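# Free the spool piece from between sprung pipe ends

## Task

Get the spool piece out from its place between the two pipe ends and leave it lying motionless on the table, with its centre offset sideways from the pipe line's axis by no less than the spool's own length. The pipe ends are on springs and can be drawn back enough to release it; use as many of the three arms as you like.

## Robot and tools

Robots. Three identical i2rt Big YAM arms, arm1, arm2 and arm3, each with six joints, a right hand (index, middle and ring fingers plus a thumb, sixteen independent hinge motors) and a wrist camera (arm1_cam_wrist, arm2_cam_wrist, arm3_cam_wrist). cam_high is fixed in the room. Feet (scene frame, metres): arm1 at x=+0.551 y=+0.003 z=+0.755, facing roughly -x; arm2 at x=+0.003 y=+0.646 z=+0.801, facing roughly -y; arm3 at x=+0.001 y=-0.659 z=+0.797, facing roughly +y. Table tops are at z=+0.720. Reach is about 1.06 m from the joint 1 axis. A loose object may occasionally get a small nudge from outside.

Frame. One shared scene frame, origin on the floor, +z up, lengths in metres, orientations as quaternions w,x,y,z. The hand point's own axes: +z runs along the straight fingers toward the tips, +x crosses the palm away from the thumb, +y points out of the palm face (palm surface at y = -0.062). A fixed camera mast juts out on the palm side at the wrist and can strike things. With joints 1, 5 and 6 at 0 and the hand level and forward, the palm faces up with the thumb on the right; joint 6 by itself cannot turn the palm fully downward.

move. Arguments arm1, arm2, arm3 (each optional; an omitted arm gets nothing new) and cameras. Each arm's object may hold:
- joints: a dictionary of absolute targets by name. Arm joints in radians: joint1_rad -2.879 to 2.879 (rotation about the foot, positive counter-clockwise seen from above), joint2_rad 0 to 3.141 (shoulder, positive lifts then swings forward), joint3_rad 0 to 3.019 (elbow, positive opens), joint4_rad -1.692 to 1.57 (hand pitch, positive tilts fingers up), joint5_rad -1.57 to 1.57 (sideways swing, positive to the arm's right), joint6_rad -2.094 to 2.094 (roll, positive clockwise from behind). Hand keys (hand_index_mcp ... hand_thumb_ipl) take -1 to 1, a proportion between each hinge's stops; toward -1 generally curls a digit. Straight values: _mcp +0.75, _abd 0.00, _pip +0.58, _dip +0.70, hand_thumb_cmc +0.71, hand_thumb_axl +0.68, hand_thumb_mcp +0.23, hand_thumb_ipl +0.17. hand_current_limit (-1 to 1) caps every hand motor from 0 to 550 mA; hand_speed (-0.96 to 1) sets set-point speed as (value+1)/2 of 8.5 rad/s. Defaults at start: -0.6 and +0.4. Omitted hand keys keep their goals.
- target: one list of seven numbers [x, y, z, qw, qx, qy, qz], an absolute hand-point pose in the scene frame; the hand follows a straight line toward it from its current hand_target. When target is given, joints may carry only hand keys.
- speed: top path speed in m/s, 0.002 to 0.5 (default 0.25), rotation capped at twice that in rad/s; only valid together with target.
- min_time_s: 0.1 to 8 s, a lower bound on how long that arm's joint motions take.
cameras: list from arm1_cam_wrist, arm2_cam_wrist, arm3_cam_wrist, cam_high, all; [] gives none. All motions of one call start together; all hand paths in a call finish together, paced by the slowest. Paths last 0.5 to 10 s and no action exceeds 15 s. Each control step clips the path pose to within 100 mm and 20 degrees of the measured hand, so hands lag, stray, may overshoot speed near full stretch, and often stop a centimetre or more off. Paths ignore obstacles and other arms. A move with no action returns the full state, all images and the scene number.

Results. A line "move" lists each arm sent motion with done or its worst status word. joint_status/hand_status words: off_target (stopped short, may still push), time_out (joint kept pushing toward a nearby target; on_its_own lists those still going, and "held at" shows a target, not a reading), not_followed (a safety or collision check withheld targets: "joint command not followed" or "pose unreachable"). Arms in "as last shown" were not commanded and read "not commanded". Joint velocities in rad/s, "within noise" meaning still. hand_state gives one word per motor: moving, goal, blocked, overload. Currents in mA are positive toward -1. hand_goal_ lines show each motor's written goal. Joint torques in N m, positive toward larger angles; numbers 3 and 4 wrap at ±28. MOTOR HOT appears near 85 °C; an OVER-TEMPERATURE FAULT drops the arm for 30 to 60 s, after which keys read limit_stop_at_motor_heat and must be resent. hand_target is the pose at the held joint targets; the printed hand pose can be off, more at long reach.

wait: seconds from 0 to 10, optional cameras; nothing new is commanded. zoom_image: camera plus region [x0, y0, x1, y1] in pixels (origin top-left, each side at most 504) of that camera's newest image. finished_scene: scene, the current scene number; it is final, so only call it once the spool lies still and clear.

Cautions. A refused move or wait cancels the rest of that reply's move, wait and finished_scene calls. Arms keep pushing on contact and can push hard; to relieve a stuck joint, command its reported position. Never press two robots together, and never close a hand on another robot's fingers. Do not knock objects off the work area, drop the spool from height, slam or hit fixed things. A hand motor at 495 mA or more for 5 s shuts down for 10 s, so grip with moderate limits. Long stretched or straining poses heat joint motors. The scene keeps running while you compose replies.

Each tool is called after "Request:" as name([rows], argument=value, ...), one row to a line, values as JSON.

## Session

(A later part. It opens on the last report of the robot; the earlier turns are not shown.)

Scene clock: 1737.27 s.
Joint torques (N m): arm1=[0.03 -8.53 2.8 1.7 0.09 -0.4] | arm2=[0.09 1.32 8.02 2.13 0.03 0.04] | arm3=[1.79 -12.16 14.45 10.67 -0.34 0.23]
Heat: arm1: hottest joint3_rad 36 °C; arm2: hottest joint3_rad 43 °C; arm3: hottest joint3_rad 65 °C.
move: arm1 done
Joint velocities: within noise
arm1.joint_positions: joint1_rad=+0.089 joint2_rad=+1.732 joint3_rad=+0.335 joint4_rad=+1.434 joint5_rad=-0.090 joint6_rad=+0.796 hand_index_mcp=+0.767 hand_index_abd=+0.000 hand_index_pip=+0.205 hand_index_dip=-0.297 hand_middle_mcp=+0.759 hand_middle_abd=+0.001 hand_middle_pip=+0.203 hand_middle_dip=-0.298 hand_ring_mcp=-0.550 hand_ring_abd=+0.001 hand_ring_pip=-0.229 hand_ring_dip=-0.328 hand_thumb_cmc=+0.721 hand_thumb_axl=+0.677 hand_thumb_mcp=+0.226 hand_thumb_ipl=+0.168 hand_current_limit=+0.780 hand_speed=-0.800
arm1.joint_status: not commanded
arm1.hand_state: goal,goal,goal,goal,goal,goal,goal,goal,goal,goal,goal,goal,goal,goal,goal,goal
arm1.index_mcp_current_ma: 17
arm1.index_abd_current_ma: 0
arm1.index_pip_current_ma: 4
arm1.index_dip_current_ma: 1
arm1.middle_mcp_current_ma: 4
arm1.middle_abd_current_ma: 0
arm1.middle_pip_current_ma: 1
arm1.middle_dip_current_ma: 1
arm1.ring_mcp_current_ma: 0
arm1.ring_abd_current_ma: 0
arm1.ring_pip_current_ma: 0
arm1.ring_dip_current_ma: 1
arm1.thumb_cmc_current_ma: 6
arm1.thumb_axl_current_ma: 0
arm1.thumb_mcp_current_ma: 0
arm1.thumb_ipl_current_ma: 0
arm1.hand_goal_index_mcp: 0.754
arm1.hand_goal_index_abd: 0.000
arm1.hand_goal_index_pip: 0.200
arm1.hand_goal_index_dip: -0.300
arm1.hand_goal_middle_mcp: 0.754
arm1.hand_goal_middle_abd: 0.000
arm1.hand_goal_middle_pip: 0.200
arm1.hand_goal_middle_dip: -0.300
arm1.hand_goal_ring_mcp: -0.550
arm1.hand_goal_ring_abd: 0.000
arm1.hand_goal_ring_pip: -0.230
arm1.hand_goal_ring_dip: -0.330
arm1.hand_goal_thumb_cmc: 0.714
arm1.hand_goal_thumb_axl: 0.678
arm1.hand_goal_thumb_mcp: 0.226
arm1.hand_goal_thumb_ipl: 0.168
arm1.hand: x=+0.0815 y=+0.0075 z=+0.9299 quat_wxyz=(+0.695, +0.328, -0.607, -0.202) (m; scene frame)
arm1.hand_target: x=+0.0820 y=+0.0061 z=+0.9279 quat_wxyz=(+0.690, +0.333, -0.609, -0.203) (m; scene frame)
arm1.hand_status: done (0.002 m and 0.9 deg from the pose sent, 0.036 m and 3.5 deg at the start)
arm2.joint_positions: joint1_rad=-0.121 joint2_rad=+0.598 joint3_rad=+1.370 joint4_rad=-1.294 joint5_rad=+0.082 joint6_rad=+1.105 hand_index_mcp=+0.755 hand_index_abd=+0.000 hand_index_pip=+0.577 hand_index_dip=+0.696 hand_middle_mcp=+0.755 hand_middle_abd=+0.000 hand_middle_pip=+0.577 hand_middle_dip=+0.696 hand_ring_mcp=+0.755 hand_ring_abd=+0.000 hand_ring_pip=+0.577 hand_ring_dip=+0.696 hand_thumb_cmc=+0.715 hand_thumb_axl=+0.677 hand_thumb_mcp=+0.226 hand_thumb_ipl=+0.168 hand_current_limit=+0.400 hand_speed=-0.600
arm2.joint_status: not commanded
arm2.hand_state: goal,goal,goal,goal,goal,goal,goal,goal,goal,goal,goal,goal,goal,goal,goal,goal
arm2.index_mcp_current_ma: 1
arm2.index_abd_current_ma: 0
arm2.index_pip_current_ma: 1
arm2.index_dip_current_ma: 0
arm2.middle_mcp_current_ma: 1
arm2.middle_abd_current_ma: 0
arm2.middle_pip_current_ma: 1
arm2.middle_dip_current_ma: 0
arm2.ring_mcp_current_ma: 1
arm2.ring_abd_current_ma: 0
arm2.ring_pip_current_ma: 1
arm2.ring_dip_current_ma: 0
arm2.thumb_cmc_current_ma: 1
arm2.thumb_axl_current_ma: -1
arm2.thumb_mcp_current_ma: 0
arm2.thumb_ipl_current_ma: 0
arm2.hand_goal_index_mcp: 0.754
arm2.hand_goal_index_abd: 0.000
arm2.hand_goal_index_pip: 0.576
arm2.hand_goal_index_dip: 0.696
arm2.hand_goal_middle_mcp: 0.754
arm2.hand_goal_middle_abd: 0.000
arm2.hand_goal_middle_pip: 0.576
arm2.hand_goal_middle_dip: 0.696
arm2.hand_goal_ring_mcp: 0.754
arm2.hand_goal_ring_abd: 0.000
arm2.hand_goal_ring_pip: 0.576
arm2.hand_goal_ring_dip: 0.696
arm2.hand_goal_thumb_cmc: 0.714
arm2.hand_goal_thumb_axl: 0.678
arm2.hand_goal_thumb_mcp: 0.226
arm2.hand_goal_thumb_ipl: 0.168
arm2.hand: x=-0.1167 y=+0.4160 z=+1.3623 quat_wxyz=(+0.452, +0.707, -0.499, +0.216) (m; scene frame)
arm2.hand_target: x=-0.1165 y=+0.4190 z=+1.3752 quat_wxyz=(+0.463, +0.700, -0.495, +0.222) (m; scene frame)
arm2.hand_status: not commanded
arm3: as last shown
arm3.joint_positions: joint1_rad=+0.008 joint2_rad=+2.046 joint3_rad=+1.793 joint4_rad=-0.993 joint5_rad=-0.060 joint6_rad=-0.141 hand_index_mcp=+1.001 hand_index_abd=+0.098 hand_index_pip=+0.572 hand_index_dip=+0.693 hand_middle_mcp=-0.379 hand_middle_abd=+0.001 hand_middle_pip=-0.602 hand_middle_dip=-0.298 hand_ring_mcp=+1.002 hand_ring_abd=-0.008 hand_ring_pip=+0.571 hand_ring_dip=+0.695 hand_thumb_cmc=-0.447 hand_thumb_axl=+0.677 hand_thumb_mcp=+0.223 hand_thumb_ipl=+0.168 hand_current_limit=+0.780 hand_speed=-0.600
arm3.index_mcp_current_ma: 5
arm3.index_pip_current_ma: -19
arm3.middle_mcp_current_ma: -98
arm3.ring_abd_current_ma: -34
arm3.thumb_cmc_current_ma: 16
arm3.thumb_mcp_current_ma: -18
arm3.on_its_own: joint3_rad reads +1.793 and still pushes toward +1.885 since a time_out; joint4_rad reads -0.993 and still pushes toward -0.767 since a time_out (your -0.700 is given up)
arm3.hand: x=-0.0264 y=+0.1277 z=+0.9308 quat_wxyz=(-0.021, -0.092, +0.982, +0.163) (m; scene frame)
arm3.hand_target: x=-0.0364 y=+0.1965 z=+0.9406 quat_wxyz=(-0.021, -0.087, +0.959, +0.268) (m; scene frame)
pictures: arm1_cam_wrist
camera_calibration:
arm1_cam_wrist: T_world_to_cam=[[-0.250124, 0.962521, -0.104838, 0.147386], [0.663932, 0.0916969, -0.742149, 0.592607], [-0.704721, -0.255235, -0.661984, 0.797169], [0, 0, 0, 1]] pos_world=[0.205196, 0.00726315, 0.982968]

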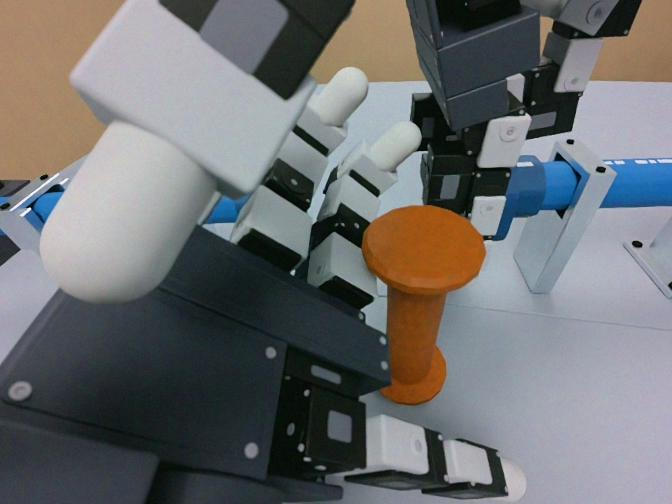

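Request:
move(cameras=["arm1_cam_wrist", "cam_high"])

Request:
zoom_image(camera="cam_high", region=[270, 170, 420, 320])

Scene clock: 1745.17 s.
Joint torques (N m): arm1=[0.03 -8.88 2.8 1.69 0.1 -0.38] | arm2=[0.85 0.79 8.05 2.1 0.03 0.04] | arm3=[1.79 -12.16 14.48 10.66 -0.33 0.24]
Heat: arm1: hottest joint3_rad 36 °C; arm2: hottest joint3_rad 43 °C; arm3: hottest joint3_rad 65 °C.
Joint velocities: within noise
arm1.joint_positions: joint1_rad=+0.089 joint2_rad=+1.732 joint3_rad=+0.335 joint4_rad=+1.434 joint5_rad=-0.090 joint6_rad=+0.796 hand_index_mcp=+0.767 hand_index_abd=+0.000 hand_index_pip=+0.205 hand_index_dip=-0.297 hand_middle_mcp=+0.759 hand_middle_abd=+0.001 hand_middle_pip=+0.203 hand_middle_dip=-0.298 hand_ring_mcp=-0.550 hand_ring_abd=+0.001 hand_ring_pip=-0.229 hand_ring_dip=-0.328 hand_thumb_cmc=+0.721 hand_thumb_axl=+0.677 hand_thumb_mcp=+0.226 hand_thumb_ipl=+0.168 hand_current_limit=+0.780 hand_speed=-0.800
arm1.joint_status: not commanded
arm1.hand_state: goal,goal,goal,goal,goal,goal,goal,goal,goal,goal,goal,goal,goal,goal,goal,goal
arm1.index_mcp_current_ma: 17
arm1.index_abd_current_ma: 0
arm1.index_pip_current_ma: 4
arm1.index_dip_current_ma: 1
arm1.middle_mcp_current_ma: 4
arm1.middle_abd_current_ma: 0
arm1.middle_pip_current_ma: 1
arm1.middle_dip_current_ma: 1
arm1.ring_mcp_current_ma: 0
arm1.ring_abd_current_ma: 0
arm1.ring_pip_current_ma: 0
arm1.ring_dip_current_ma: 1
arm1.thumb_cmc_current_ma: 6
arm1.thumb_axl_current_ma: 0
arm1.thumb_mcp_current_ma: 0
arm1.thumb_ipl_current_ma: 0
arm1.hand_goal_index_mcp: 0.754
arm1.hand_goal_index_abd: 0.000
arm1.hand_goal_index_pip: 0.200
arm1.hand_goal_index_dip: -0.300
arm1.hand_goal_middle_mcp: 0.754
arm1.hand_goal_middle_abd: 0.000
arm1.hand_goal_middle_pip: 0.200
arm1.hand_goal_middle_dip: -0.300
arm1.hand_goal_ring_mcp: -0.550
arm1.hand_goal_ring_abd: 0.000
arm1.hand_goal_ring_pip: -0.230
arm1.hand_goal_ring_dip: -0.330
arm1.hand_goal_thumb_cmc: 0.714
arm1.hand_goal_thumb_axl: 0.678
arm1.hand_goal_thumb_mcp: 0.226
arm1.hand_goal_thumb_ipl: 0.168
arm1.hand: x=+0.0815 y=+0.0075 z=+0.9299 quat_wxyz=(+0.695, +0.328, -0.607, -0.202) (m; scene frame)
arm1.hand_target: x=+0.0820 y=+0.0061 z=+0.9279 quat_wxyz=(+0.690, +0.333, -0.609, -0.203) (m; scene frame)
arm1.hand_status: done (0.002 m and 0.9 deg from the pose sent, 0.036 m and 3.5 deg at the start)
arm2.joint_positions: joint1_rad=-0.121 joint2_rad=+0.598 joint3_rad=+1.370 joint4_rad=-1.294 joint5_rad=+0.082 joint6_rad=+1.105 hand_index_mcp=+0.755 hand_index_abd=+0.000 hand_index_pip=+0.577 hand_index_dip=+0.696 hand_middle_mcp=+0.755 hand_middle_abd=+0.000 hand_middle_pip=+0.577 hand_middle_dip=+0.696 hand_ring_mcp=+0.755 hand_ring_abd=+0.000 hand_ring_pip=+0.577 hand_ring_dip=+0.696 hand_thumb_cmc=+0.715 hand_thumb_axl=+0.677 hand_thumb_mcp=+0.226 hand_thumb_ipl=+0.168 hand_current_limit=+0.400 hand_speed=-0.600
arm2.joint_status: not commanded
arm2.hand_state: goal,goal,goal,goal,goal,goal,goal,goal,goal,goal,goal,goal,goal,goal,goal,goal
arm2.index_mcp_current_ma: 1
arm2.index_abd_current_ma: 0
arm2.index_pip_current_ma: 1
arm2.index_dip_current_ma: 0
arm2.middle_mcp_current_ma: 1
arm2.middle_abd_current_ma: 0
arm2.middle_pip_current_ma: 1
arm2.middle_dip_current_ma: 0
arm2.ring_mcp_current_ma: 1
arm2.ring_abd_current_ma: 0
arm2.ring_pip_current_ma: 1
arm2.ring_dip_current_ma: 0
arm2.thumb_cmc_current_ma: 1
arm2.thumb_axl_current_ma: -1
arm2.thumb_mcp_current_ma: 0
arm2.thumb_ipl_current_ma: 0
arm2.hand_goal_index_mcp: 0.754
arm2.hand_goal_index_abd: 0.000
arm2.hand_goal_index_pip: 0.576
arm2.hand_goal_index_dip: 0.696
arm2.hand_goal_middle_mcp: 0.754
arm2.hand_goal_middle_abd: 0.000
arm2.hand_goal_middle_pip: 0.576
arm2.hand_goal_middle_dip: 0.696
arm2.hand_goal_ring_mcp: 0.754
arm2.hand_goal_ring_abd: 0.000
arm2.hand_goal_ring_pip: 0.576
arm2.hand_goal_ring_dip: 0.696
arm2.hand_goal_thumb_cmc: 0.714
arm2.hand_goal_thumb_axl: 0.678
arm2.hand_goal_thumb_mcp: 0.226
arm2.hand_goal_thumb_ipl: 0.168
arm2.hand: x=-0.1167 y=+0.4160 z=+1.3623 quat_wxyz=(+0.452, +0.707, -0.499, +0.216) (m; scene frame)
arm2.hand_target: x=-0.1165 y=+0.4190 z=+1.3752 quat_wxyz=(+0.463, +0.700, -0.495, +0.222) (m; scene frame)
arm2.hand_status: not commanded
arm3.joint_positions: joint1_rad=+0.008 joint2_rad=+2.046 joint3_rad=+1.793 joint4_rad=-0.993 joint5_rad=-0.060 joint6_rad=-0.141 hand_index_mcp=+1.001 hand_index_abd=+0.098 hand_index_pip=+0.572 hand_index_dip=+0.693 hand_middle_mcp=-0.379 hand_middle_abd=+0.001 hand_middle_pip=-0.602 hand_middle_dip=-0.298 hand_ring_mcp=+1.002 hand_ring_abd=-0.008 hand_ring_pip=+0.571 hand_ring_dip=+0.695 hand_thumb_cmc=-0.447 hand_thumb_axl=+0.677 hand_thumb_mcp=+0.223 hand_thumb_ipl=+0.168 hand_current_limit=+0.780 hand_speed=-0.600
arm3.joint_status: not commanded
arm3.hand_state: goal,goal,goal,goal,goal,goal,goal,goal,goal,goal,goal,goal,goal,goal,goal,goal
arm3.index_mcp_current_ma: 5
arm3.index_abd_current_ma: -8
arm3.index_pip_current_ma: -19
arm3.index_dip_current_ma: -13
arm3.middle_mcp_current_ma: -98
arm3.middle_abd_current_ma: 3
arm3.middle_pip_current_ma: -8
arm3.middle_dip_current_ma: 11
arm3.ring_mcp_current_ma: 8
arm3.ring_abd_current_ma: -34
arm3.ring_pip_current_ma: -23
arm3.ring_dip_current_ma: -3
arm3.thumb_cmc_current_ma: 16
arm3.thumb_axl_current_ma: -4
arm3.thumb_mcp_current_ma: -18
arm3.thumb_ipl_current_ma: -2
arm3.hand_goal_index_mcp: 1.000
arm3.hand_goal_index_abd: 0.100
arm3.hand_goal_index_pip: 0.576
arm3.hand_goal_index_dip: 0.696
arm3.hand_goal_middle_mcp: -0.360
arm3.hand_goal_middle_abd: 0.000
arm3.hand_goal_middle_pip: -0.600
arm3.hand_goal_middle_dip: -0.300
arm3.hand_goal_ring_mcp: 1.000
arm3.hand_goal_ring_abd: 0.000
arm3.hand_goal_ring_pip: 0.576
arm3.hand_goal_ring_dip: 0.696
arm3.hand_goal_thumb_cmc: -0.450
arm3.hand_goal_thumb_axl: 0.678
arm3.hand_goal_thumb_mcp: 0.226
arm3.hand_goal_thumb_ipl: 0.168
arm3.on_its_own: joint3_rad reads +1.793 and still pushes toward +1.885 since a time_out; joint4_rad reads -0.993 and still pushes toward -0.767 since a time_out (your -0.700 is given up)
arm3.hand: x=-0.0264 y=+0.1277 z=+0.9308 quat_wxyz=(-0.021, -0.092, +0.982, +0.163) (m; scene frame)
arm3.hand_target: x=-0.0364 y=+0.1965 z=+0.9406 quat_wxyz=(-0.021, -0.087, +0.959, +0.268) (m; scene frame)
arm3.hand_status: not commanded
pictures: arm1_cam_wrist, cam_high
camera_calibration:
arm1_cam_wrist: T_world_to_cam=[[-0.250124, 0.962521, -0.104838, 0.147386], [0.663932, 0.0916969, -0.742149, 0.592607], [-0.704721, -0.255235, -0.661984, 0.797169], [0, 0, 0, 1]] pos_world=[0.205196, 0.00726315, 0.982968]

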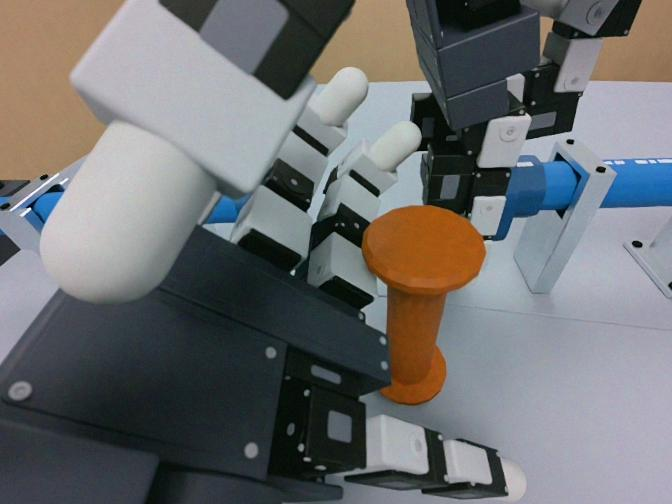

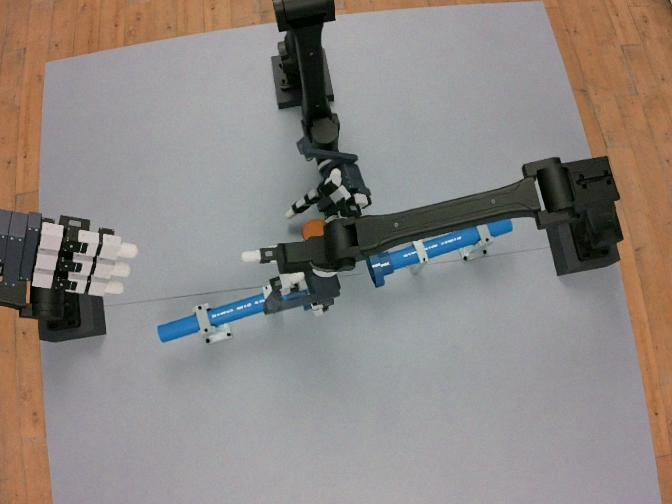

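Scaled by 3.360 from the camera's 672x504 image, which has a finer 960x720 frame.

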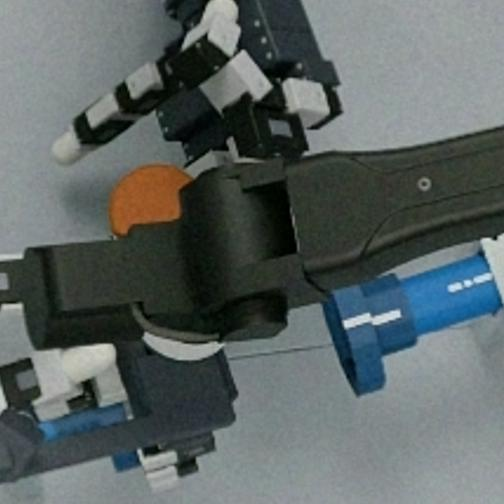

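Request:
move(arm1={"target": [0.085, -0.020, 0.99, 0.6902, 0.3325, -0.6093, -0.2034], "speed": 0.08}, arm3={"target": [-0.022, 0.098, 0.96, -0.0139, -0.0878, 0.9837, 0.1557], "speed": 0.05}, cameras=["arm1_cam_wrist", "cam_high"])

Scene clock: 1818.00 s.
Joint torques (N m): arm1=[0.44 -7.12 6.84 1.68 0.12 -0.4] | arm2=[-0.03 0.91 8.01 2.24 0.05 0] | arm3=[0.85 -20.89 7.94 1.66 -0.2 0.08]
Heat: arm1: hottest joint3_rad 35 °C; arm2: hottest joint3_rad 43 °C; arm3: hottest joint3_rad 65 °C.
move: arm1 off_target; arm3 off_target
Joint velocities: within noise
arm1.joint_positions: joint1_rad=+0.176 joint2_rad=+1.431 joint3_rad=+0.332 joint4_rad=+1.110 joint5_rad=+0.000 joint6_rad=+0.796 hand_index_mcp=+0.767 hand_index_abd=+0.000 hand_index_pip=+0.205 hand_index_dip=-0.297 hand_middle_mcp=+0.759 hand_middle_abd=+0.001 hand_middle_pip=+0.203 hand_middle_dip=-0.298 hand_ring_mcp=-0.550 hand_ring_abd=+0.001 hand_ring_pip=-0.229 hand_ring_dip=-0.328 hand_thumb_cmc=+0.721 hand_thumb_axl=+0.677 hand_thumb_mcp=+0.226 hand_thumb_ipl=+0.168 hand_current_limit=+0.780 hand_speed=-0.800
arm1.joint_status: not commanded
arm1.hand_state: goal,goal,goal,goal,goal,goal,goal,goal,goal,goal,goal,goal,goal,goal,goal,goal
arm1.index_mcp_current_ma: 17
arm1.index_abd_current_ma: 0
arm1.index_pip_current_ma: 4
arm1.index_dip_current_ma: 1
arm1.middle_mcp_current_ma: 4
arm1.middle_abd_current_ma: 0
arm1.middle_pip_current_ma: 1
arm1.middle_dip_current_ma: 1
arm1.ring_mcp_current_ma: 0
arm1.ring_abd_current_ma: 0
arm1.ring_pip_current_ma: 0
arm1.ring_dip_current_ma: 1
arm1.thumb_cmc_current_ma: 6
arm1.thumb_axl_current_ma: 0
arm1.thumb_mcp_current_ma: 0
arm1.thumb_ipl_current_ma: 0
arm1.hand_goal_index_mcp: 0.754
arm1.hand_goal_index_abd: 0.000
arm1.hand_goal_index_pip: 0.200
arm1.hand_goal_index_dip: -0.300
arm1.hand_goal_middle_mcp: 0.754
arm1.hand_goal_middle_abd: 0.000
arm1.hand_goal_middle_pip: 0.200
arm1.hand_goal_middle_dip: -0.300
arm1.hand_goal_ring_mcp: -0.550
arm1.hand_goal_ring_abd: 0.000
arm1.hand_goal_ring_pip: -0.230
arm1.hand_goal_ring_dip: -0.330
arm1.hand_goal_thumb_cmc: 0.714
arm1.hand_goal_thumb_axl: 0.678
arm1.hand_goal_thumb_mcp: 0.226
arm1.hand_goal_thumb_ipl: 0.168
arm1.hand: x=+0.0905 y=-0.0154 z=+0.9807 quat_wxyz=(+0.687, +0.330, -0.616, -0.199) (m; scene frame)
arm1.hand_target: x=+0.0853 y=-0.0200 z=+0.9899 quat_wxyz=(+0.690, +0.333, -0.609, -0.203) (m; scene frame)
arm1.hand_status: off_target (0.012 m and 1.1 deg from the pose sent, 0.066 m and 0.9 deg at the start)
arm2: as last shown
arm3.joint_positions: joint1_rad=+0.008 joint2_rad=+1.979 joint3_rad=+1.723 joint4_rad=-1.041 joint5_rad=-0.044 joint6_rad=-0.144 hand_index_mcp=+1.000 hand_index_abd=+0.101 hand_index_pip=+0.573 hand_index_dip=+0.693 hand_middle_mcp=-0.355 hand_middle_abd=+0.001 hand_middle_pip=-0.602 hand_middle_dip=-0.298 hand_ring_mcp=+1.000 hand_ring_abd=-0.006 hand_ring_pip=+0.575 hand_ring_dip=+0.695 hand_thumb_cmc=-0.447 hand_thumb_axl=+0.677 hand_thumb_mcp=+0.223 hand_thumb_ipl=+0.168 hand_current_limit=+0.780 hand_speed=-0.600
arm3.joint_status: not commanded
arm3.hand_state: goal,goal,goal,goal,goal,goal,goal,goal,goal,goal,goal,goal,goal,goal,goal,goal
arm3.index_mcp_current_ma: 1
arm3.index_abd_current_ma: 3
arm3.index_pip_current_ma: -16
arm3.index_dip_current_ma: -13
arm3.middle_mcp_current_ma: 24
arm3.middle_abd_current_ma: 3
arm3.middle_pip_current_ma: -8
arm3.middle_dip_current_ma: 11
arm3.ring_mcp_current_ma: 2
arm3.ring_abd_current_ma: -25
arm3.ring_pip_current_ma: -5
arm3.ring_dip_current_ma: -3
arm3.thumb_cmc_current_ma: 16
arm3.thumb_axl_current_ma: -4
arm3.thumb_mcp_current_ma: -18
arm3.thumb_ipl_current_ma: -2
arm3.hand_goal_index_mcp: 1.000
arm3.hand_goal_index_abd: 0.100
arm3.hand_goal_index_pip: 0.576
arm3.hand_goal_index_dip: 0.696
arm3.hand_goal_middle_mcp: -0.360
arm3.hand_goal_middle_abd: 0.000
arm3.hand_goal_middle_pip: -0.600
arm3.hand_goal_middle_dip: -0.300
arm3.hand_goal_ring_mcp: 1.000
arm3.hand_goal_ring_abd: 0.000
arm3.hand_goal_ring_pip: 0.576
arm3.hand_goal_ring_dip: 0.696
arm3.hand_goal_thumb_cmc: -0.450
arm3.hand_goal_thumb_axl: 0.678
arm3.hand_goal_thumb_mcp: 0.226
arm3.hand_goal_thumb_ipl: 0.168
arm3.hand: x=-0.0225 y=+0.0954 z=+0.9364 quat_wxyz=(-0.014, -0.092, +0.986, +0.137) (m; scene frame)
arm3.hand_target: x=-0.0219 y=+0.0978 z=+0.9599 quat_wxyz=(-0.014, -0.088, +0.984, +0.156) (m; scene frame)
arm3.hand_status: off_target (0.024 m and 2.2 deg from the pose sent, 0.042 m and 1.3 deg at the start)
pictures: arm1_cam_wrist, cam_high
camera_calibration:
arm1_cam_wrist: T_world_to_cam=[[-0.244062, 0.96359, -0.109212, 0.180829], [0.683494, 0.0910318, -0.724258, 0.607077], [-0.687946, -0.25141, -0.680826, 0.848342], [0, 0, 0, 1]] pos_world=[0.212813, -0.0162269, 1.037]

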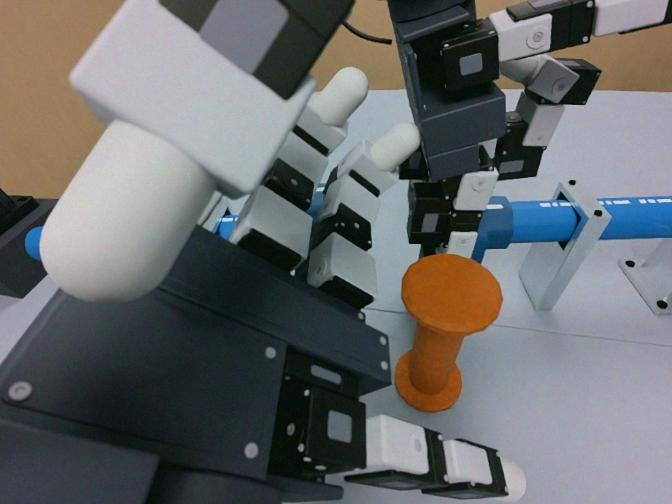

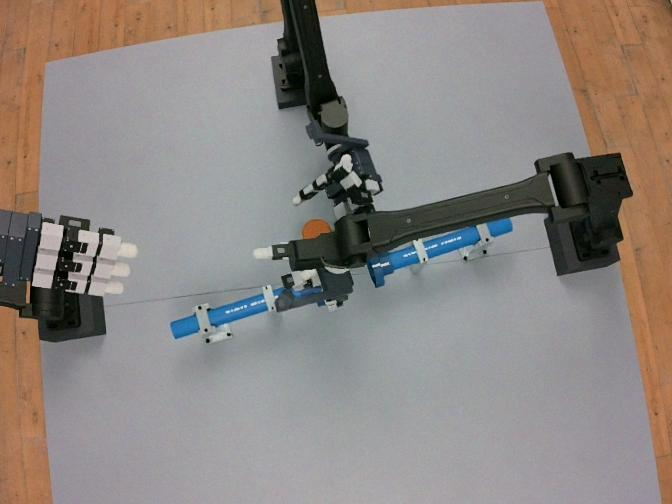

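Request:
move(arm3={"target": [-0.0225, 0.09, 1.08, -0.0139, -0.0878, 0.9837, 0.1557], "speed": 0.12}, cameras=["cam_high", "arm1_cam_wrist", "arm3_cam_wrist"])

Scene clock: 1852.80 s.
Joint torques (N m): arm1=[-0.85 -5.6 5.97 1.73 0.24 -0.12] | arm2=[0.38 1.26 8.05 2.13 0.09 0.1] | arm3=[0.91 -18.96 11.69 0.99 -0.05 0.09]
Heat: arm1: hottest joint3_rad 37 °C; arm2: hottest joint3_rad 43 °C; arm3: hottest joint3_rad 59 °C.
move: arm3 off_target
Joint velocities: within noise
arm1, arm2: as last shown
arm1.joint_positions: joint1_rad=+0.190 joint2_rad=+1.411 joint3_rad=+0.346 joint4_rad=+1.110 joint5_rad=-0.003 joint6_rad=+0.770 hand_index_mcp=+0.763 hand_index_abd=-0.007 hand_index_pip=+0.200 hand_index_dip=-0.301 hand_middle_mcp=+0.760 hand_middle_abd=+0.001 hand_middle_pip=+0.203 hand_middle_dip=-0.298 hand_ring_mcp=-0.550 hand_ring_abd=+0.001 hand_ring_pip=-0.229 hand_ring_dip=-0.328 hand_thumb_cmc=+0.721 hand_thumb_axl=+0.677 hand_thumb_mcp=+0.226 hand_thumb_ipl=+0.168 hand_current_limit=+0.780 hand_speed=-0.800
arm1.index_mcp_current_ma: 10
arm1.index_abd_current_ma: -4
arm1.index_pip_current_ma: 0
arm1.index_dip_current_ma: 0
arm1.middle_mcp_current_ma: 5
arm1.hand: x=+0.0893 y=-0.0240 z=+0.9976 quat_wxyz=(+0.697, +0.337, -0.598, -0.206) (m; scene frame)
arm1.hand_target: x=+0.0853 y=-0.0200 z=+0.9900 quat_wxyz=(+0.690, +0.333, -0.609, -0.203) (m; scene frame)
arm3.joint_positions: joint1_rad=+0.009 joint2_rad=+1.906 joint3_rad=+1.909 joint4_rad=-1.312 joint5_rad=-0.047 joint6_rad=-0.144 hand_index_mcp=+0.979 hand_index_abd=+0.101 hand_index_pip=+0.573 hand_index_dip=+0.693 hand_middle_mcp=-0.355 hand_middle_abd=+0.001 hand_middle_pip=-0.602 hand_middle_dip=-0.298 hand_ring_mcp=+1.000 hand_ring_abd=-0.003 hand_ring_pip=+0.575 hand_ring_dip=+0.695 hand_thumb_cmc=-0.447 hand_thumb_axl=+0.677 hand_thumb_mcp=+0.223 hand_thumb_ipl=+0.168 hand_current_limit=+0.780 hand_speed=-0.600
arm3.joint_status: not commanded
arm3.hand_state: blocked,goal,goal,goal,goal,goal,goal,goal,goal,goal,goal,goal,goal,goal,goal,goal
arm3.index_mcp_current_ma: -111
arm3.index_abd_current_ma: 3
arm3.index_pip_current_ma: -15
arm3.index_dip_current_ma: -13
arm3.middle_mcp_current_ma: 26
arm3.middle_abd_current_ma: 3
arm3.middle_pip_current_ma: -8
arm3.middle_dip_current_ma: 11
arm3.ring_mcp_current_ma: 0
arm3.ring_abd_current_ma: -13
arm3.ring_pip_current_ma: -5
arm3.ring_dip_current_ma: -3
arm3.thumb_cmc_current_ma: 15
arm3.thumb_axl_current_ma: -4
arm3.thumb_mcp_current_ma: -18
arm3.thumb_ipl_current_ma: -2
arm3.hand_goal_index_mcp: 1.000
arm3.hand_goal_index_abd: 0.100
arm3.hand_goal_index_pip: 0.576
arm3.hand_goal_index_dip: 0.696
arm3.hand_goal_middle_mcp: -0.360
arm3.hand_goal_middle_abd: 0.000
arm3.hand_goal_middle_pip: -0.600
arm3.hand_goal_middle_dip: -0.300
arm3.hand_goal_ring_mcp: 1.000
arm3.hand_goal_ring_abd: 0.000
arm3.hand_goal_ring_pip: 0.576
arm3.hand_goal_ring_dip: 0.696
arm3.hand_goal_thumb_cmc: -0.450
arm3.hand_goal_thumb_axl: 0.678
arm3.hand_goal_thumb_mcp: 0.226
arm3.hand_goal_thumb_ipl: 0.168
arm3.hand: x=-0.0237 y=+0.0815 z=+1.0468 quat_wxyz=(-0.016, -0.093, +0.987, +0.131) (m; scene frame)
arm3.hand_target: x=-0.0225 y=+0.0885 z=+1.0798 quat_wxyz=(-0.014, -0.088, +0.984, +0.156) (m; scene frame)
arm3.hand_status: off_target (0.034 m and 2.9 deg from the pose sent, 0.144 m and 2.2 deg at the start)
pictures: arm1_cam_wrist, arm3_cam_wrist, cam_high
camera_calibration:
arm1_cam_wrist: T_world_to_cam=[[-0.263296, 0.961281, -0.0813275, 0.164485], [0.652941, 0.115511, -0.748549, 0.648559], [-0.710172, -0.250192, -0.658073, 0.836091], [0, 0, 0, 1]] pos_world=[0.213606, -0.0238492, 1.04906]
arm3_cam_wrist: T_world_to_cam=[[0.615367, 0.77059, 0.165875, -0.18973], [0.593243, -0.591329, 0.546254, -0.553721], [0.519024, -0.237743, -0.821031, 1.01868], [0, 0, 0, 1]] pos_world=[-0.0834754, 0.0609566, 1.17031]

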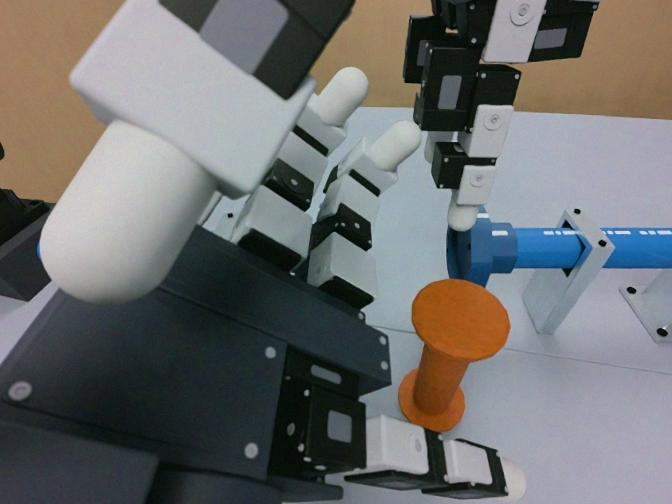

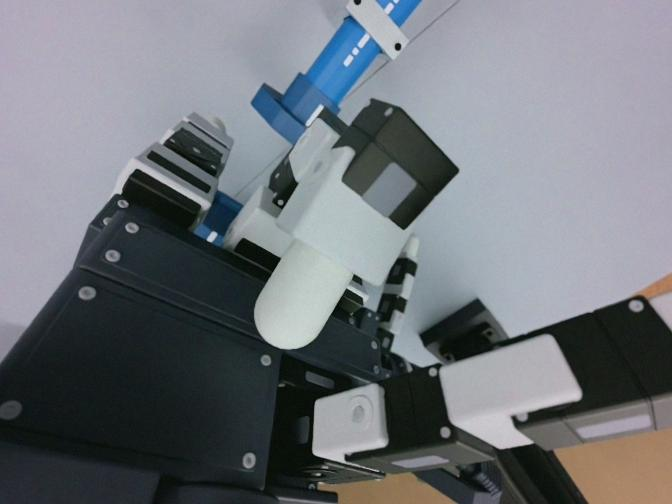

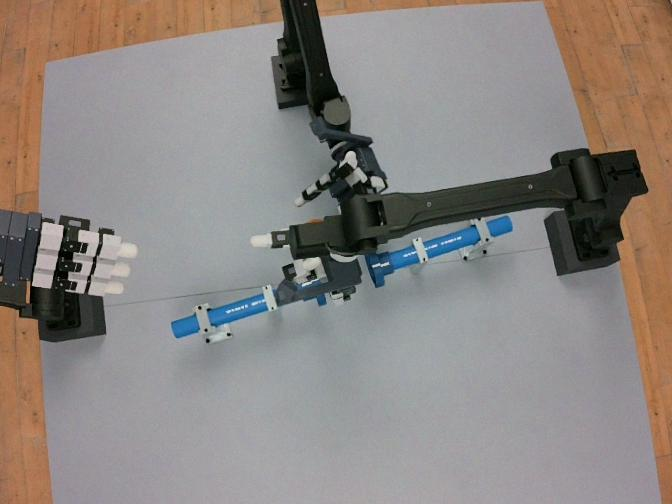

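Request:
move(arm1={"target": [0.18, -0.035, 1.07, 0.6902, 0.3325, -0.6093, -0.2034], "speed": 0.12, "joints": {"hand_index_dip": 0.7, "hand_middle_dip": 0.7}}, cameras=["cam_high"])

Request:
move(arm1={"joints": {"joint1_rad": 0.75}, "min_time_s": 3}, cameras=["cam_high", "arm1_cam_wrist"])

Scene clock: 1917.20 s.
Joint torques (N m): arm1=[0.56 -1.73 9.16 1.68 0.12 -0.21] | arm2=[0.5 0.73 8.14 2 0.09 0.01] | arm3=[0.91 -18.9 11.4 1.17 -0.23 0.08]
Heat: arm1: hottest joint3_rad 37 °C; arm2: hottest joint3_rad 43 °C; arm3: hottest joint3_rad 63 °C.
move: arm1 done
Joint velocities: within noise
arm1.joint_positions: joint1_rad=+0.346 joint2_rad=+0.766 joint3_rad=+0.262 joint4_rad=+0.529 joint5_rad=+0.171 joint6_rad=+0.772 hand_index_mcp=+0.768 hand_index_abd=+0.008 hand_index_pip=+0.206 hand_index_dip=+0.698 hand_middle_mcp=+0.760 hand_middle_abd=+0.001 hand_middle_pip=+0.203 hand_middle_dip=+0.697 hand_ring_mcp=-0.550 hand_ring_abd=+0.001 hand_ring_pip=-0.229 hand_ring_dip=-0.328 hand_thumb_cmc=+0.721 hand_thumb_axl=+0.677 hand_thumb_mcp=+0.226 hand_thumb_ipl=+0.168 hand_current_limit=+0.780 hand_speed=-0.800
arm1.joint_status: all done
arm1.hand_state: goal,goal,goal,goal,goal,goal,goal,goal,goal,goal,goal,goal,goal,goal,goal,goal
arm1.index_mcp_current_ma: 18
arm1.index_abd_current_ma: 6
arm1.index_pip_current_ma: 5
arm1.index_dip_current_ma: -1
arm1.middle_mcp_current_ma: 5
arm1.middle_abd_current_ma: 0
arm1.middle_pip_current_ma: 1
arm1.middle_dip_current_ma: -1
arm1.ring_mcp_current_ma: 0
arm1.ring_abd_current_ma: 0
arm1.ring_pip_current_ma: 0
arm1.ring_dip_current_ma: 1
arm1.thumb_cmc_current_ma: 6
arm1.thumb_axl_current_ma: 0
arm1.thumb_mcp_current_ma: 0
arm1.thumb_ipl_current_ma: 0
arm1.hand_goal_index_mcp: 0.754
arm1.hand_goal_index_abd: 0.000
arm1.hand_goal_index_pip: 0.200
arm1.hand_goal_index_dip: 0.700
arm1.hand_goal_middle_mcp: 0.754
arm1.hand_goal_middle_abd: 0.000
arm1.hand_goal_middle_pip: 0.200
arm1.hand_goal_middle_dip: 0.700
arm1.hand_goal_ring_mcp: -0.550
arm1.hand_goal_ring_abd: 0.000
arm1.hand_goal_ring_pip: -0.230
arm1.hand_goal_ring_dip: -0.330
arm1.hand_goal_thumb_cmc: 0.714
arm1.hand_goal_thumb_axl: 0.678
arm1.hand_goal_thumb_mcp: 0.226
arm1.hand_goal_thumb_ipl: 0.168
arm1.hand: x=+0.1803 y=-0.0324 z=+1.0673 quat_wxyz=(+0.689, +0.333, -0.609, -0.208) (m; scene frame)
arm1.hand_target: x=+0.1800 y=-0.0350 z=+1.0700 quat_wxyz=(+0.690, +0.333, -0.609, -0.204) (m; scene frame)
arm1.hand_status: done (0.004 m and 0.5 deg from the pose sent, 0.117 m and 1.6 deg at the start)
arm2, arm3: as last shown
arm3.joint_positions: joint1_rad=+0.009 joint2_rad=+1.906 joint3_rad=+1.913 joint4_rad=-1.317 joint5_rad=-0.043 joint6_rad=-0.143 hand_index_mcp=+1.000 hand_index_abd=+0.101 hand_index_pip=+0.573 hand_index_dip=+0.693 hand_middle_mcp=-0.355 hand_middle_abd=+0.001 hand_middle_pip=-0.602 hand_middle_dip=-0.298 hand_ring_mcp=+1.000 hand_ring_abd=-0.003 hand_ring_pip=+0.575 hand_ring_dip=+0.695 hand_thumb_cmc=-0.447 hand_thumb_axl=+0.677 hand_thumb_mcp=+0.223 hand_thumb_ipl=+0.168 hand_current_limit=+0.780 hand_speed=-0.600
arm3.hand_state: goal,goal,goal,goal,goal,goal,goal,goal,goal,goal,goal,goal,goal,goal,goal,goal
arm3.index_mcp_current_ma: 0
arm3.ring_abd_current_ma: -12
arm3.hand: x=-0.0228 y=+0.0814 z=+1.0484 quat_wxyz=(-0.014, -0.092, +0.987, +0.131) (m; scene frame)
arm3.hand_target: x=-0.0225 y=+0.0886 z=+1.0800 quat_wxyz=(-0.014, -0.088, +0.984, +0.156) (m; scene frame)
pictures: cam_high

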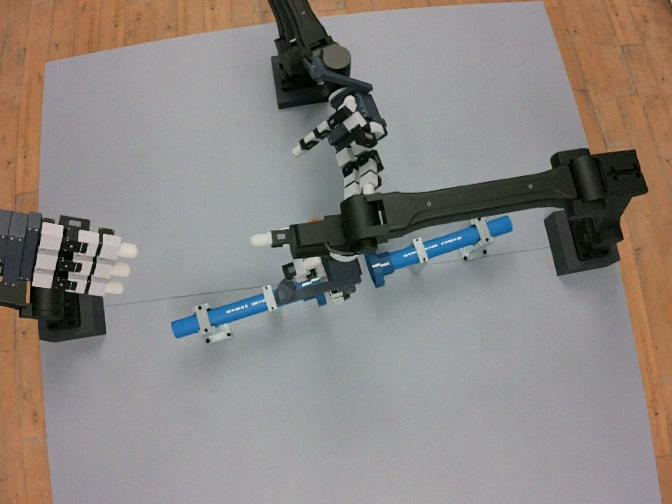

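Scene clock: 1920.60 s.
Joint torques (N m): arm1=[0.44 -1.61 9.09 1.59 0.1 -0.2] | arm2=[0.79 0.56 8.1 2.1 0.11 0.01] | arm3=[0.85 -18.96 11.4 1.17 -0.23 0.08]
Heat: arm1: hottest joint3_rad 37 °C; arm2: hottest joint3_rad 43 °C; arm3: hottest joint3_rad 62 °C.
move: arm1 done
Joint velocities: within noise
arm1.joint_positions: joint1_rad=+0.741 joint2_rad=+0.766 joint3_rad=+0.262 joint4_rad=+0.529 joint5_rad=+0.172 joint6_rad=+0.772 hand_index_mcp=+0.768 hand_index_abd=+0.008 hand_index_pip=+0.206 hand_index_dip=+0.698 hand_middle_mcp=+0.760 hand_middle_abd=+0.001 hand_middle_pip=+0.203 hand_middle_dip=+0.697 hand_ring_mcp=-0.550 hand_ring_abd=+0.001 hand_ring_pip=-0.229 hand_ring_dip=-0.328 hand_thumb_cmc=+0.721 hand_thumb_axl=+0.677 hand_thumb_mcp=+0.226 hand_thumb_ipl=+0.168 hand_current_limit=+0.780 hand_speed=-0.800
arm1.joint_status: all done
arm1.hand_state: goal,goal,goal,goal,goal,goal,goal,goal,goal,goal,goal,goal,goal,goal,goal,goal
arm1.index_mcp_current_ma: 18
arm1.index_abd_current_ma: 6
arm1.index_pip_current_ma: 5
arm1.index_dip_current_ma: -1
arm1.middle_mcp_current_ma: 5
arm1.middle_abd_current_ma: 0
arm1.middle_pip_current_ma: 1
arm1.middle_dip_current_ma: -1
arm1.ring_mcp_current_ma: 0
arm1.ring_abd_current_ma: 0
arm1.ring_pip_current_ma: 0
arm1.ring_dip_current_ma: 1
arm1.thumb_cmc_current_ma: 6
arm1.thumb_axl_current_ma: 0
arm1.thumb_mcp_current_ma: 0
arm1.thumb_ipl_current_ma: 0
arm1.hand_goal_index_mcp: 0.754
arm1.hand_goal_index_abd: 0.000
arm1.hand_goal_index_pip: 0.200
arm1.hand_goal_index_dip: 0.700
arm1.hand_goal_middle_mcp: 0.754
arm1.hand_goal_middle_abd: 0.000
arm1.hand_goal_middle_pip: 0.200
arm1.hand_goal_middle_dip: 0.700
arm1.hand_goal_ring_mcp: -0.550
arm1.hand_goal_ring_abd: 0.000
arm1.hand_goal_ring_pip: -0.230
arm1.hand_goal_ring_dip: -0.330
arm1.hand_goal_thumb_cmc: 0.714
arm1.hand_goal_thumb_axl: 0.678
arm1.hand_goal_thumb_mcp: 0.226
arm1.hand_goal_thumb_ipl: 0.168
arm1.hand: x=+0.2233 y=-0.1738 z=+1.0672 quat_wxyz=(+0.716, +0.448, -0.531, -0.070) (m; scene frame)
arm1.hand_target: x=+0.2241 y=-0.1764 z=+1.0699 quat_wxyz=(+0.716, +0.447, -0.531, -0.066) (m; scene frame)
arm1.hand_status: not commanded
arm2, arm3: as last shown
pictures: arm1_cam_wrist, cam_high
camera_calibration:
arm1_cam_wrist: T_world_to_cam=[[-0.596856, 0.797906, -0.0843156, 0.398675], [0.578713, 0.355324, -0.734055, 0.673183], [-0.555747, -0.486919, -0.673836, 0.88084], [0, 0, 0, 1]] pos_world=[0.337897, -0.128405, 1.12131]

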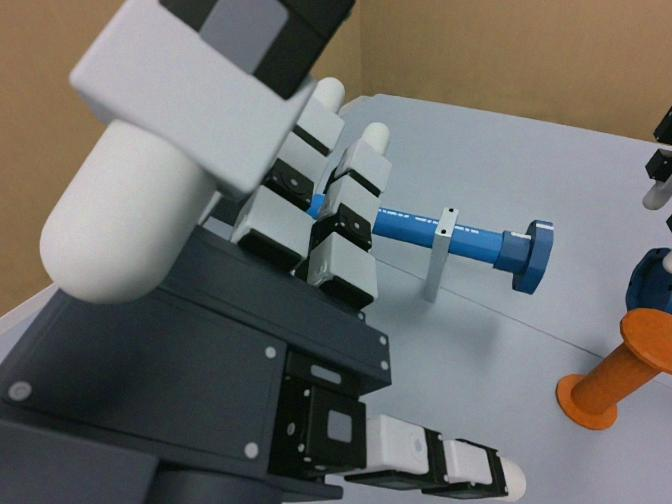

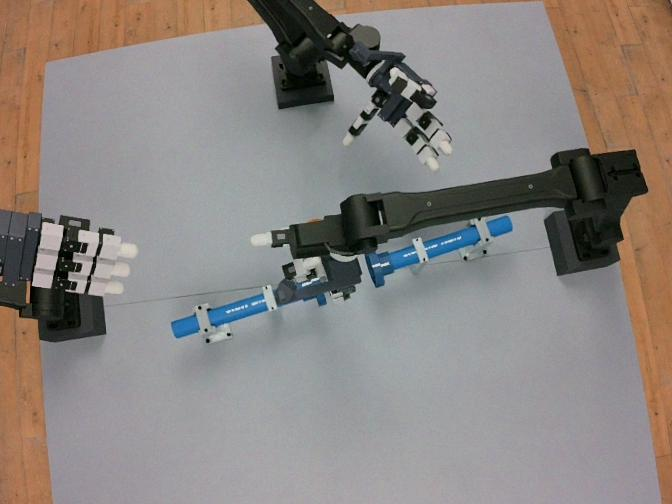

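Request:
move(arm3={"target": [0.085, 0.015, 1.09, 0, 0.6415, 0.7671, 0], "speed": 0.3, "joints": {"hand_index_mcp": 0.75, "hand_index_abd": 0, "hand_middle_mcp": 0.75, "hand_middle_pip": 0.58, "hand_middle_dip": 0.7, "hand_ring_mcp": -0.55, "hand_ring_pip": -0.3, "hand_ring_dip": -0.3, "hand_thumb_cmc": 0.3}}, cameras=["cam_high", "arm1_cam_wrist", "arm3_cam_wrist"])

Scene clock: 1935.43 s.
Joint torques (N m): arm1=[0.44 -1.79 9.11 1.59 0.08 -0.19] | arm2=[-1.08 1.85 7.94 2.22 0.11 -0.03] | arm3=[0.26 -19.02 11.12 0.69 -0.01 0.07]
Heat: arm1: hottest joint3_rad 37 °C; arm2: hottest joint3_rad 43 °C; arm3: hottest joint3_rad 60 °C.
move: arm3 off_target
Joint velocities: within noise
arm1, arm2: as last shown
arm1.hand: x=+0.2234 y=-0.1738 z=+1.0673 quat_wxyz=(+0.716, +0.448, -0.531, -0.070) (m; scene frame)
arm1.hand_target: x=+0.2241 y=-0.1764 z=+1.0700 quat_wxyz=(+0.717, +0.447, -0.531, -0.066) (m; scene frame)
arm3.joint_positions: joint1_rad=-0.007 joint2_rad=+2.085 joint3_rad=+2.338 joint4_rad=-1.689 joint5_rad=+0.030 joint6_rad=+1.365 hand_index_mcp=+0.752 hand_index_abd=+0.003 hand_index_pip=+0.573 hand_index_dip=+0.693 hand_middle_mcp=+0.749 hand_middle_abd=+0.001 hand_middle_pip=+0.577 hand_middle_dip=+0.697 hand_ring_mcp=-0.532 hand_ring_abd=-0.003 hand_ring_pip=-0.297 hand_ring_dip=-0.297 hand_thumb_cmc=+0.299 hand_thumb_axl=+0.677 hand_thumb_mcp=+0.223 hand_thumb_ipl=+0.168 hand_current_limit=+0.780 hand_speed=-0.600
arm3.joint_status: all done
arm3.hand_state: goal,goal,goal,goal,goal,goal,goal,goal,goal,goal,goal,goal,goal,goal,goal,goal
arm3.index_mcp_current_ma: 9
arm3.index_abd_current_ma: 13
arm3.index_pip_current_ma: -13
arm3.index_dip_current_ma: -13
arm3.middle_mcp_current_ma: -7
arm3.middle_abd_current_ma: 3
arm3.middle_pip_current_ma: -12
arm3.middle_dip_current_ma: -12
arm3.ring_mcp_current_ma: 94
arm3.ring_abd_current_ma: -12
arm3.ring_pip_current_ma: 16
arm3.ring_dip_current_ma: 12
arm3.thumb_cmc_current_ma: -3
arm3.thumb_axl_current_ma: -4
arm3.thumb_mcp_current_ma: -18
arm3.thumb_ipl_current_ma: -2
arm3.hand_goal_index_mcp: 0.750
arm3.hand_goal_index_abd: 0.000
arm3.hand_goal_index_pip: 0.576
arm3.hand_goal_index_dip: 0.696
arm3.hand_goal_middle_mcp: 0.750
arm3.hand_goal_middle_abd: 0.000
arm3.hand_goal_middle_pip: 0.580
arm3.hand_goal_middle_dip: 0.700
arm3.hand_goal_ring_mcp: -0.550
arm3.hand_goal_ring_abd: 0.000
arm3.hand_goal_ring_pip: -0.300
arm3.hand_goal_ring_dip: -0.300
arm3.hand_goal_thumb_cmc: 0.300
arm3.hand_goal_thumb_axl: 0.678
arm3.hand_goal_thumb_mcp: 0.226
arm3.hand_goal_thumb_ipl: 0.168
arm3.hand: x=+0.0810 y=+0.0077 z=+1.0762 quat_wxyz=(-0.031, +0.622, +0.780, +0.061) (m; scene frame)
arm3.hand_target: x=+0.0850 y=+0.0139 z=+1.0893 quat_wxyz=(-0.043, +0.628, +0.774, +0.074) (m; scene frame)
arm3.hand_status: off_target (0.016 m and 8.3 deg from the pose sent, 0.133 m and 91.4 deg at the start; a joint's target at an end of its range on 54 of 110 steps)
pictures: arm1_cam_wrist, arm3_cam_wrist, cam_high
camera_calibration:
arm1_cam_wrist: T_world_to_cam=[[-0.596863, 0.797896, -0.0843573, 0.398723], [0.578593, 0.355189, -0.734214, 0.673385], [-0.555864, -0.487034, -0.673657, 0.880665], [0, 0, 0, 1]] pos_world=[0.337896, -0.128405, 1.12131]
arm3_cam_wrist: T_world_to_cam=[[0.814593, -0.577116, -0.0580904, 0.0331368], [-0.425282, -0.662363, 0.616775, -0.668391], [-0.394428, -0.477716, -0.784993, 1.00799], [0, 0, 0, 1]] pos_world=[0.0863308, 0.0579382, 1.20544]

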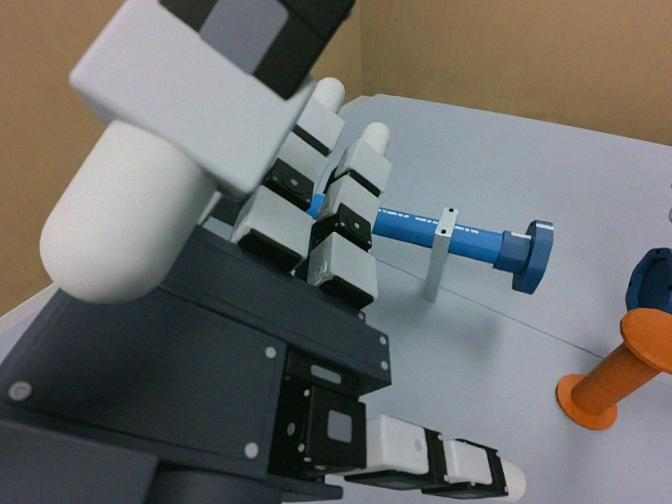

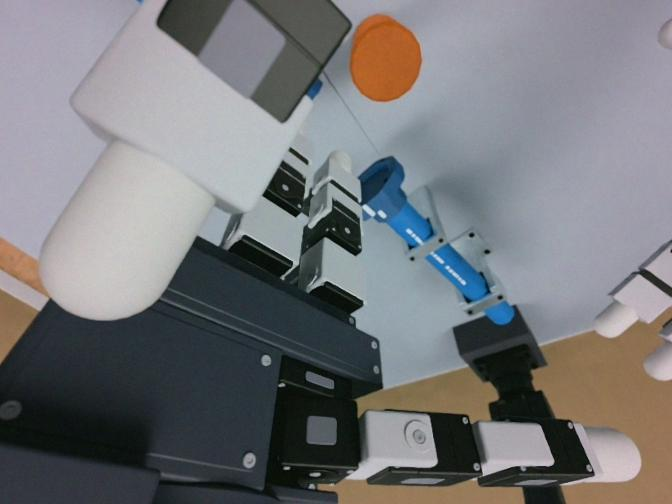

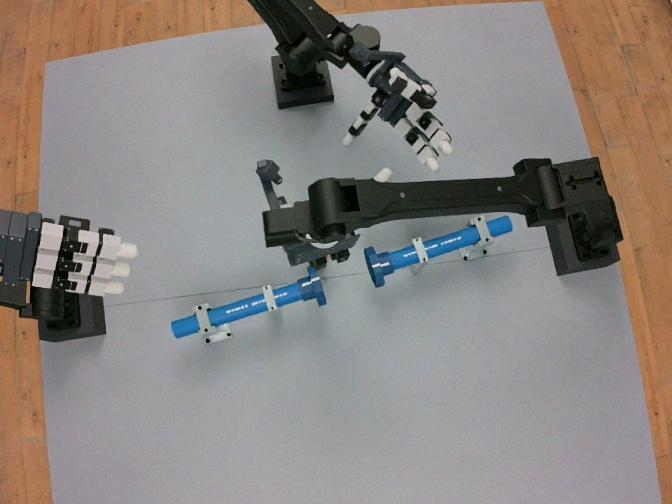

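Request:
move(arm3={"target": [0.118, -0.005, 1.06, -0.043, 0.628, 0.774, 0.074], "speed": 0.15}, cameras=["cam_high", "arm1_cam_wrist", "arm3_cam_wrist"])

Scene clock: 1978.10 s.
Joint torques (N m): arm1=[0.32 -1.55 9.14 1.66 0.09 -0.21] | arm2=[1.26 0.67 8.12 2.43 0.06 0.02] | arm3=[0.91 -20.48 7.16 1.4 -0.01 -0.11]
Heat: arm1: hottest joint3_rad 39 °C; arm2: hottest joint3_rad 43 °C; arm3: hottest joint3_rad 59 °C.
move: arm3 off_target
Joint velocities: within noise
arm1, arm2: as last shown
arm3.joint_positions: joint1_rad=-0.066 joint2_rad=+2.016 joint3_rad=+2.152 joint4_rad=-1.563 joint5_rad=+0.022 joint6_rad=+1.333 hand_index_mcp=+0.751 hand_index_abd=+0.003 hand_index_pip=+0.573 hand_index_dip=+0.693 hand_middle_mcp=+0.749 hand_middle_abd=+0.001 hand_middle_pip=+0.577 hand_middle_dip=+0.697 hand_ring_mcp=-0.532 hand_ring_abd=-0.003 hand_ring_pip=-0.297 hand_ring_dip=-0.297 hand_thumb_cmc=+0.299 hand_thumb_axl=+0.677 hand_thumb_mcp=+0.223 hand_thumb_ipl=+0.168 hand_current_limit=+0.780 hand_speed=-0.600
arm3.joint_status: not commanded
arm3.hand_state: goal,goal,goal,goal,goal,goal,goal,goal,goal,goal,goal,goal,goal,goal,goal,goal
arm3.index_mcp_current_ma: 6
arm3.index_abd_current_ma: 13
arm3.index_pip_current_ma: -13
arm3.index_dip_current_ma: -13
arm3.middle_mcp_current_ma: -7
arm3.middle_abd_current_ma: 3
arm3.middle_pip_current_ma: -12
arm3.middle_dip_current_ma: -12
arm3.ring_mcp_current_ma: 93
arm3.ring_abd_current_ma: -12
arm3.ring_pip_current_ma: 16
arm3.ring_dip_current_ma: 12
arm3.thumb_cmc_current_ma: -3
arm3.thumb_axl_current_ma: -4
arm3.thumb_mcp_current_ma: -18
arm3.thumb_ipl_current_ma: -2
arm3.hand_goal_index_mcp: 0.750
arm3.hand_goal_index_abd: 0.000
arm3.hand_goal_index_pip: 0.576
arm3.hand_goal_index_dip: 0.696
arm3.hand_goal_middle_mcp: 0.750
arm3.hand_goal_middle_abd: 0.000
arm3.hand_goal_middle_pip: 0.580
arm3.hand_goal_middle_dip: 0.700
arm3.hand_goal_ring_mcp: -0.550
arm3.hand_goal_ring_abd: 0.000
arm3.hand_goal_ring_pip: -0.300
arm3.hand_goal_ring_dip: -0.300
arm3.hand_goal_thumb_cmc: 0.300
arm3.hand_goal_thumb_axl: 0.678
arm3.hand_goal_thumb_mcp: 0.226
arm3.hand_goal_thumb_ipl: 0.168
arm3.hand: x=+0.1184 y=-0.0054 z=+1.0483 quat_wxyz=(-0.034, +0.632, +0.772, +0.064) (m; scene frame)
arm3.hand_target: x=+0.1181 y=-0.0051 z=+1.0600 quat_wxyz=(-0.043, +0.628, +0.774, +0.074) (m; scene frame)
arm3.hand_status: off_target (0.012 m and 1.6 deg from the pose sent, 0.042 m and 2.2 deg at the start)
pictures: arm1_cam_wrist, arm3_cam_wrist, cam_high
camera_calibration:
arm1_cam_wrist: T_world_to_cam=[[-0.596863, 0.797896, -0.0843573, 0.398723], [0.578593, 0.355189, -0.734214, 0.673385], [-0.555864, -0.487034, -0.673657, 0.880665], [0, 0, 0, 1]] pos_world=[0.337896, -0.128405, 1.12131]
arm3_cam_wrist: T_world_to_cam=[[0.799136, -0.597599, -0.0652486, 0.00261613], [-0.440305, -0.655756, 0.613283, -0.638359], [-0.409284, -0.461367, -0.787164, 0.998725], [0, 0, 0, 1]] pos_world=[0.125599, 0.0437345, 1.17783]

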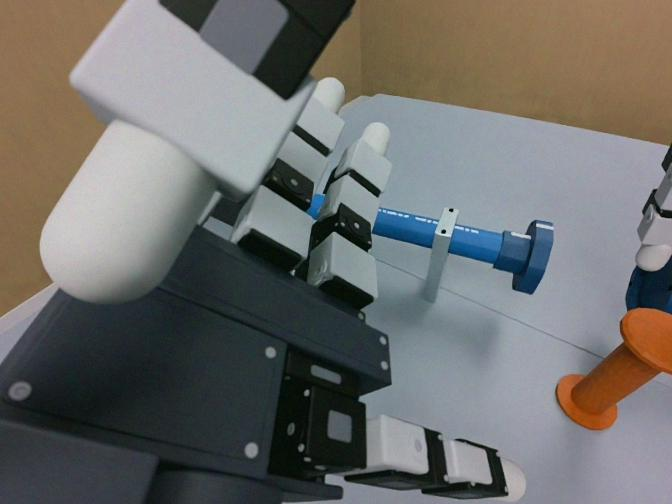

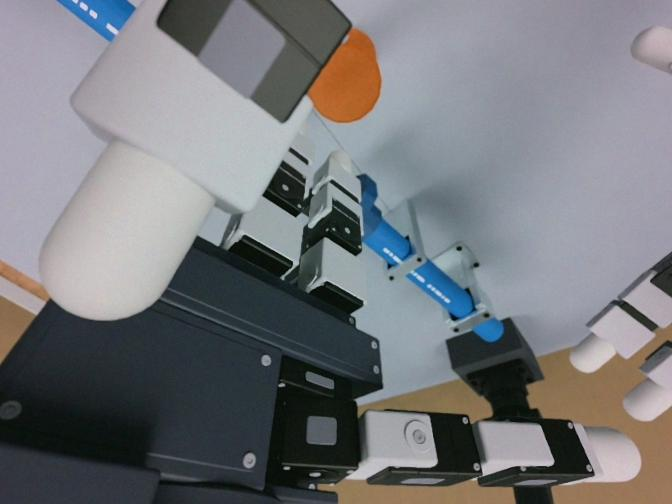

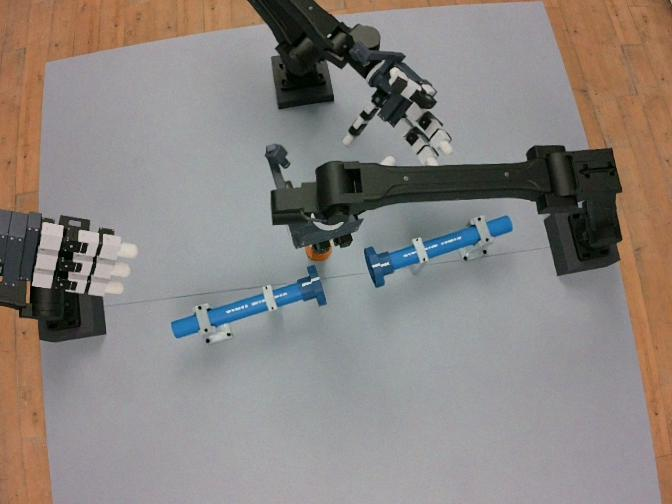

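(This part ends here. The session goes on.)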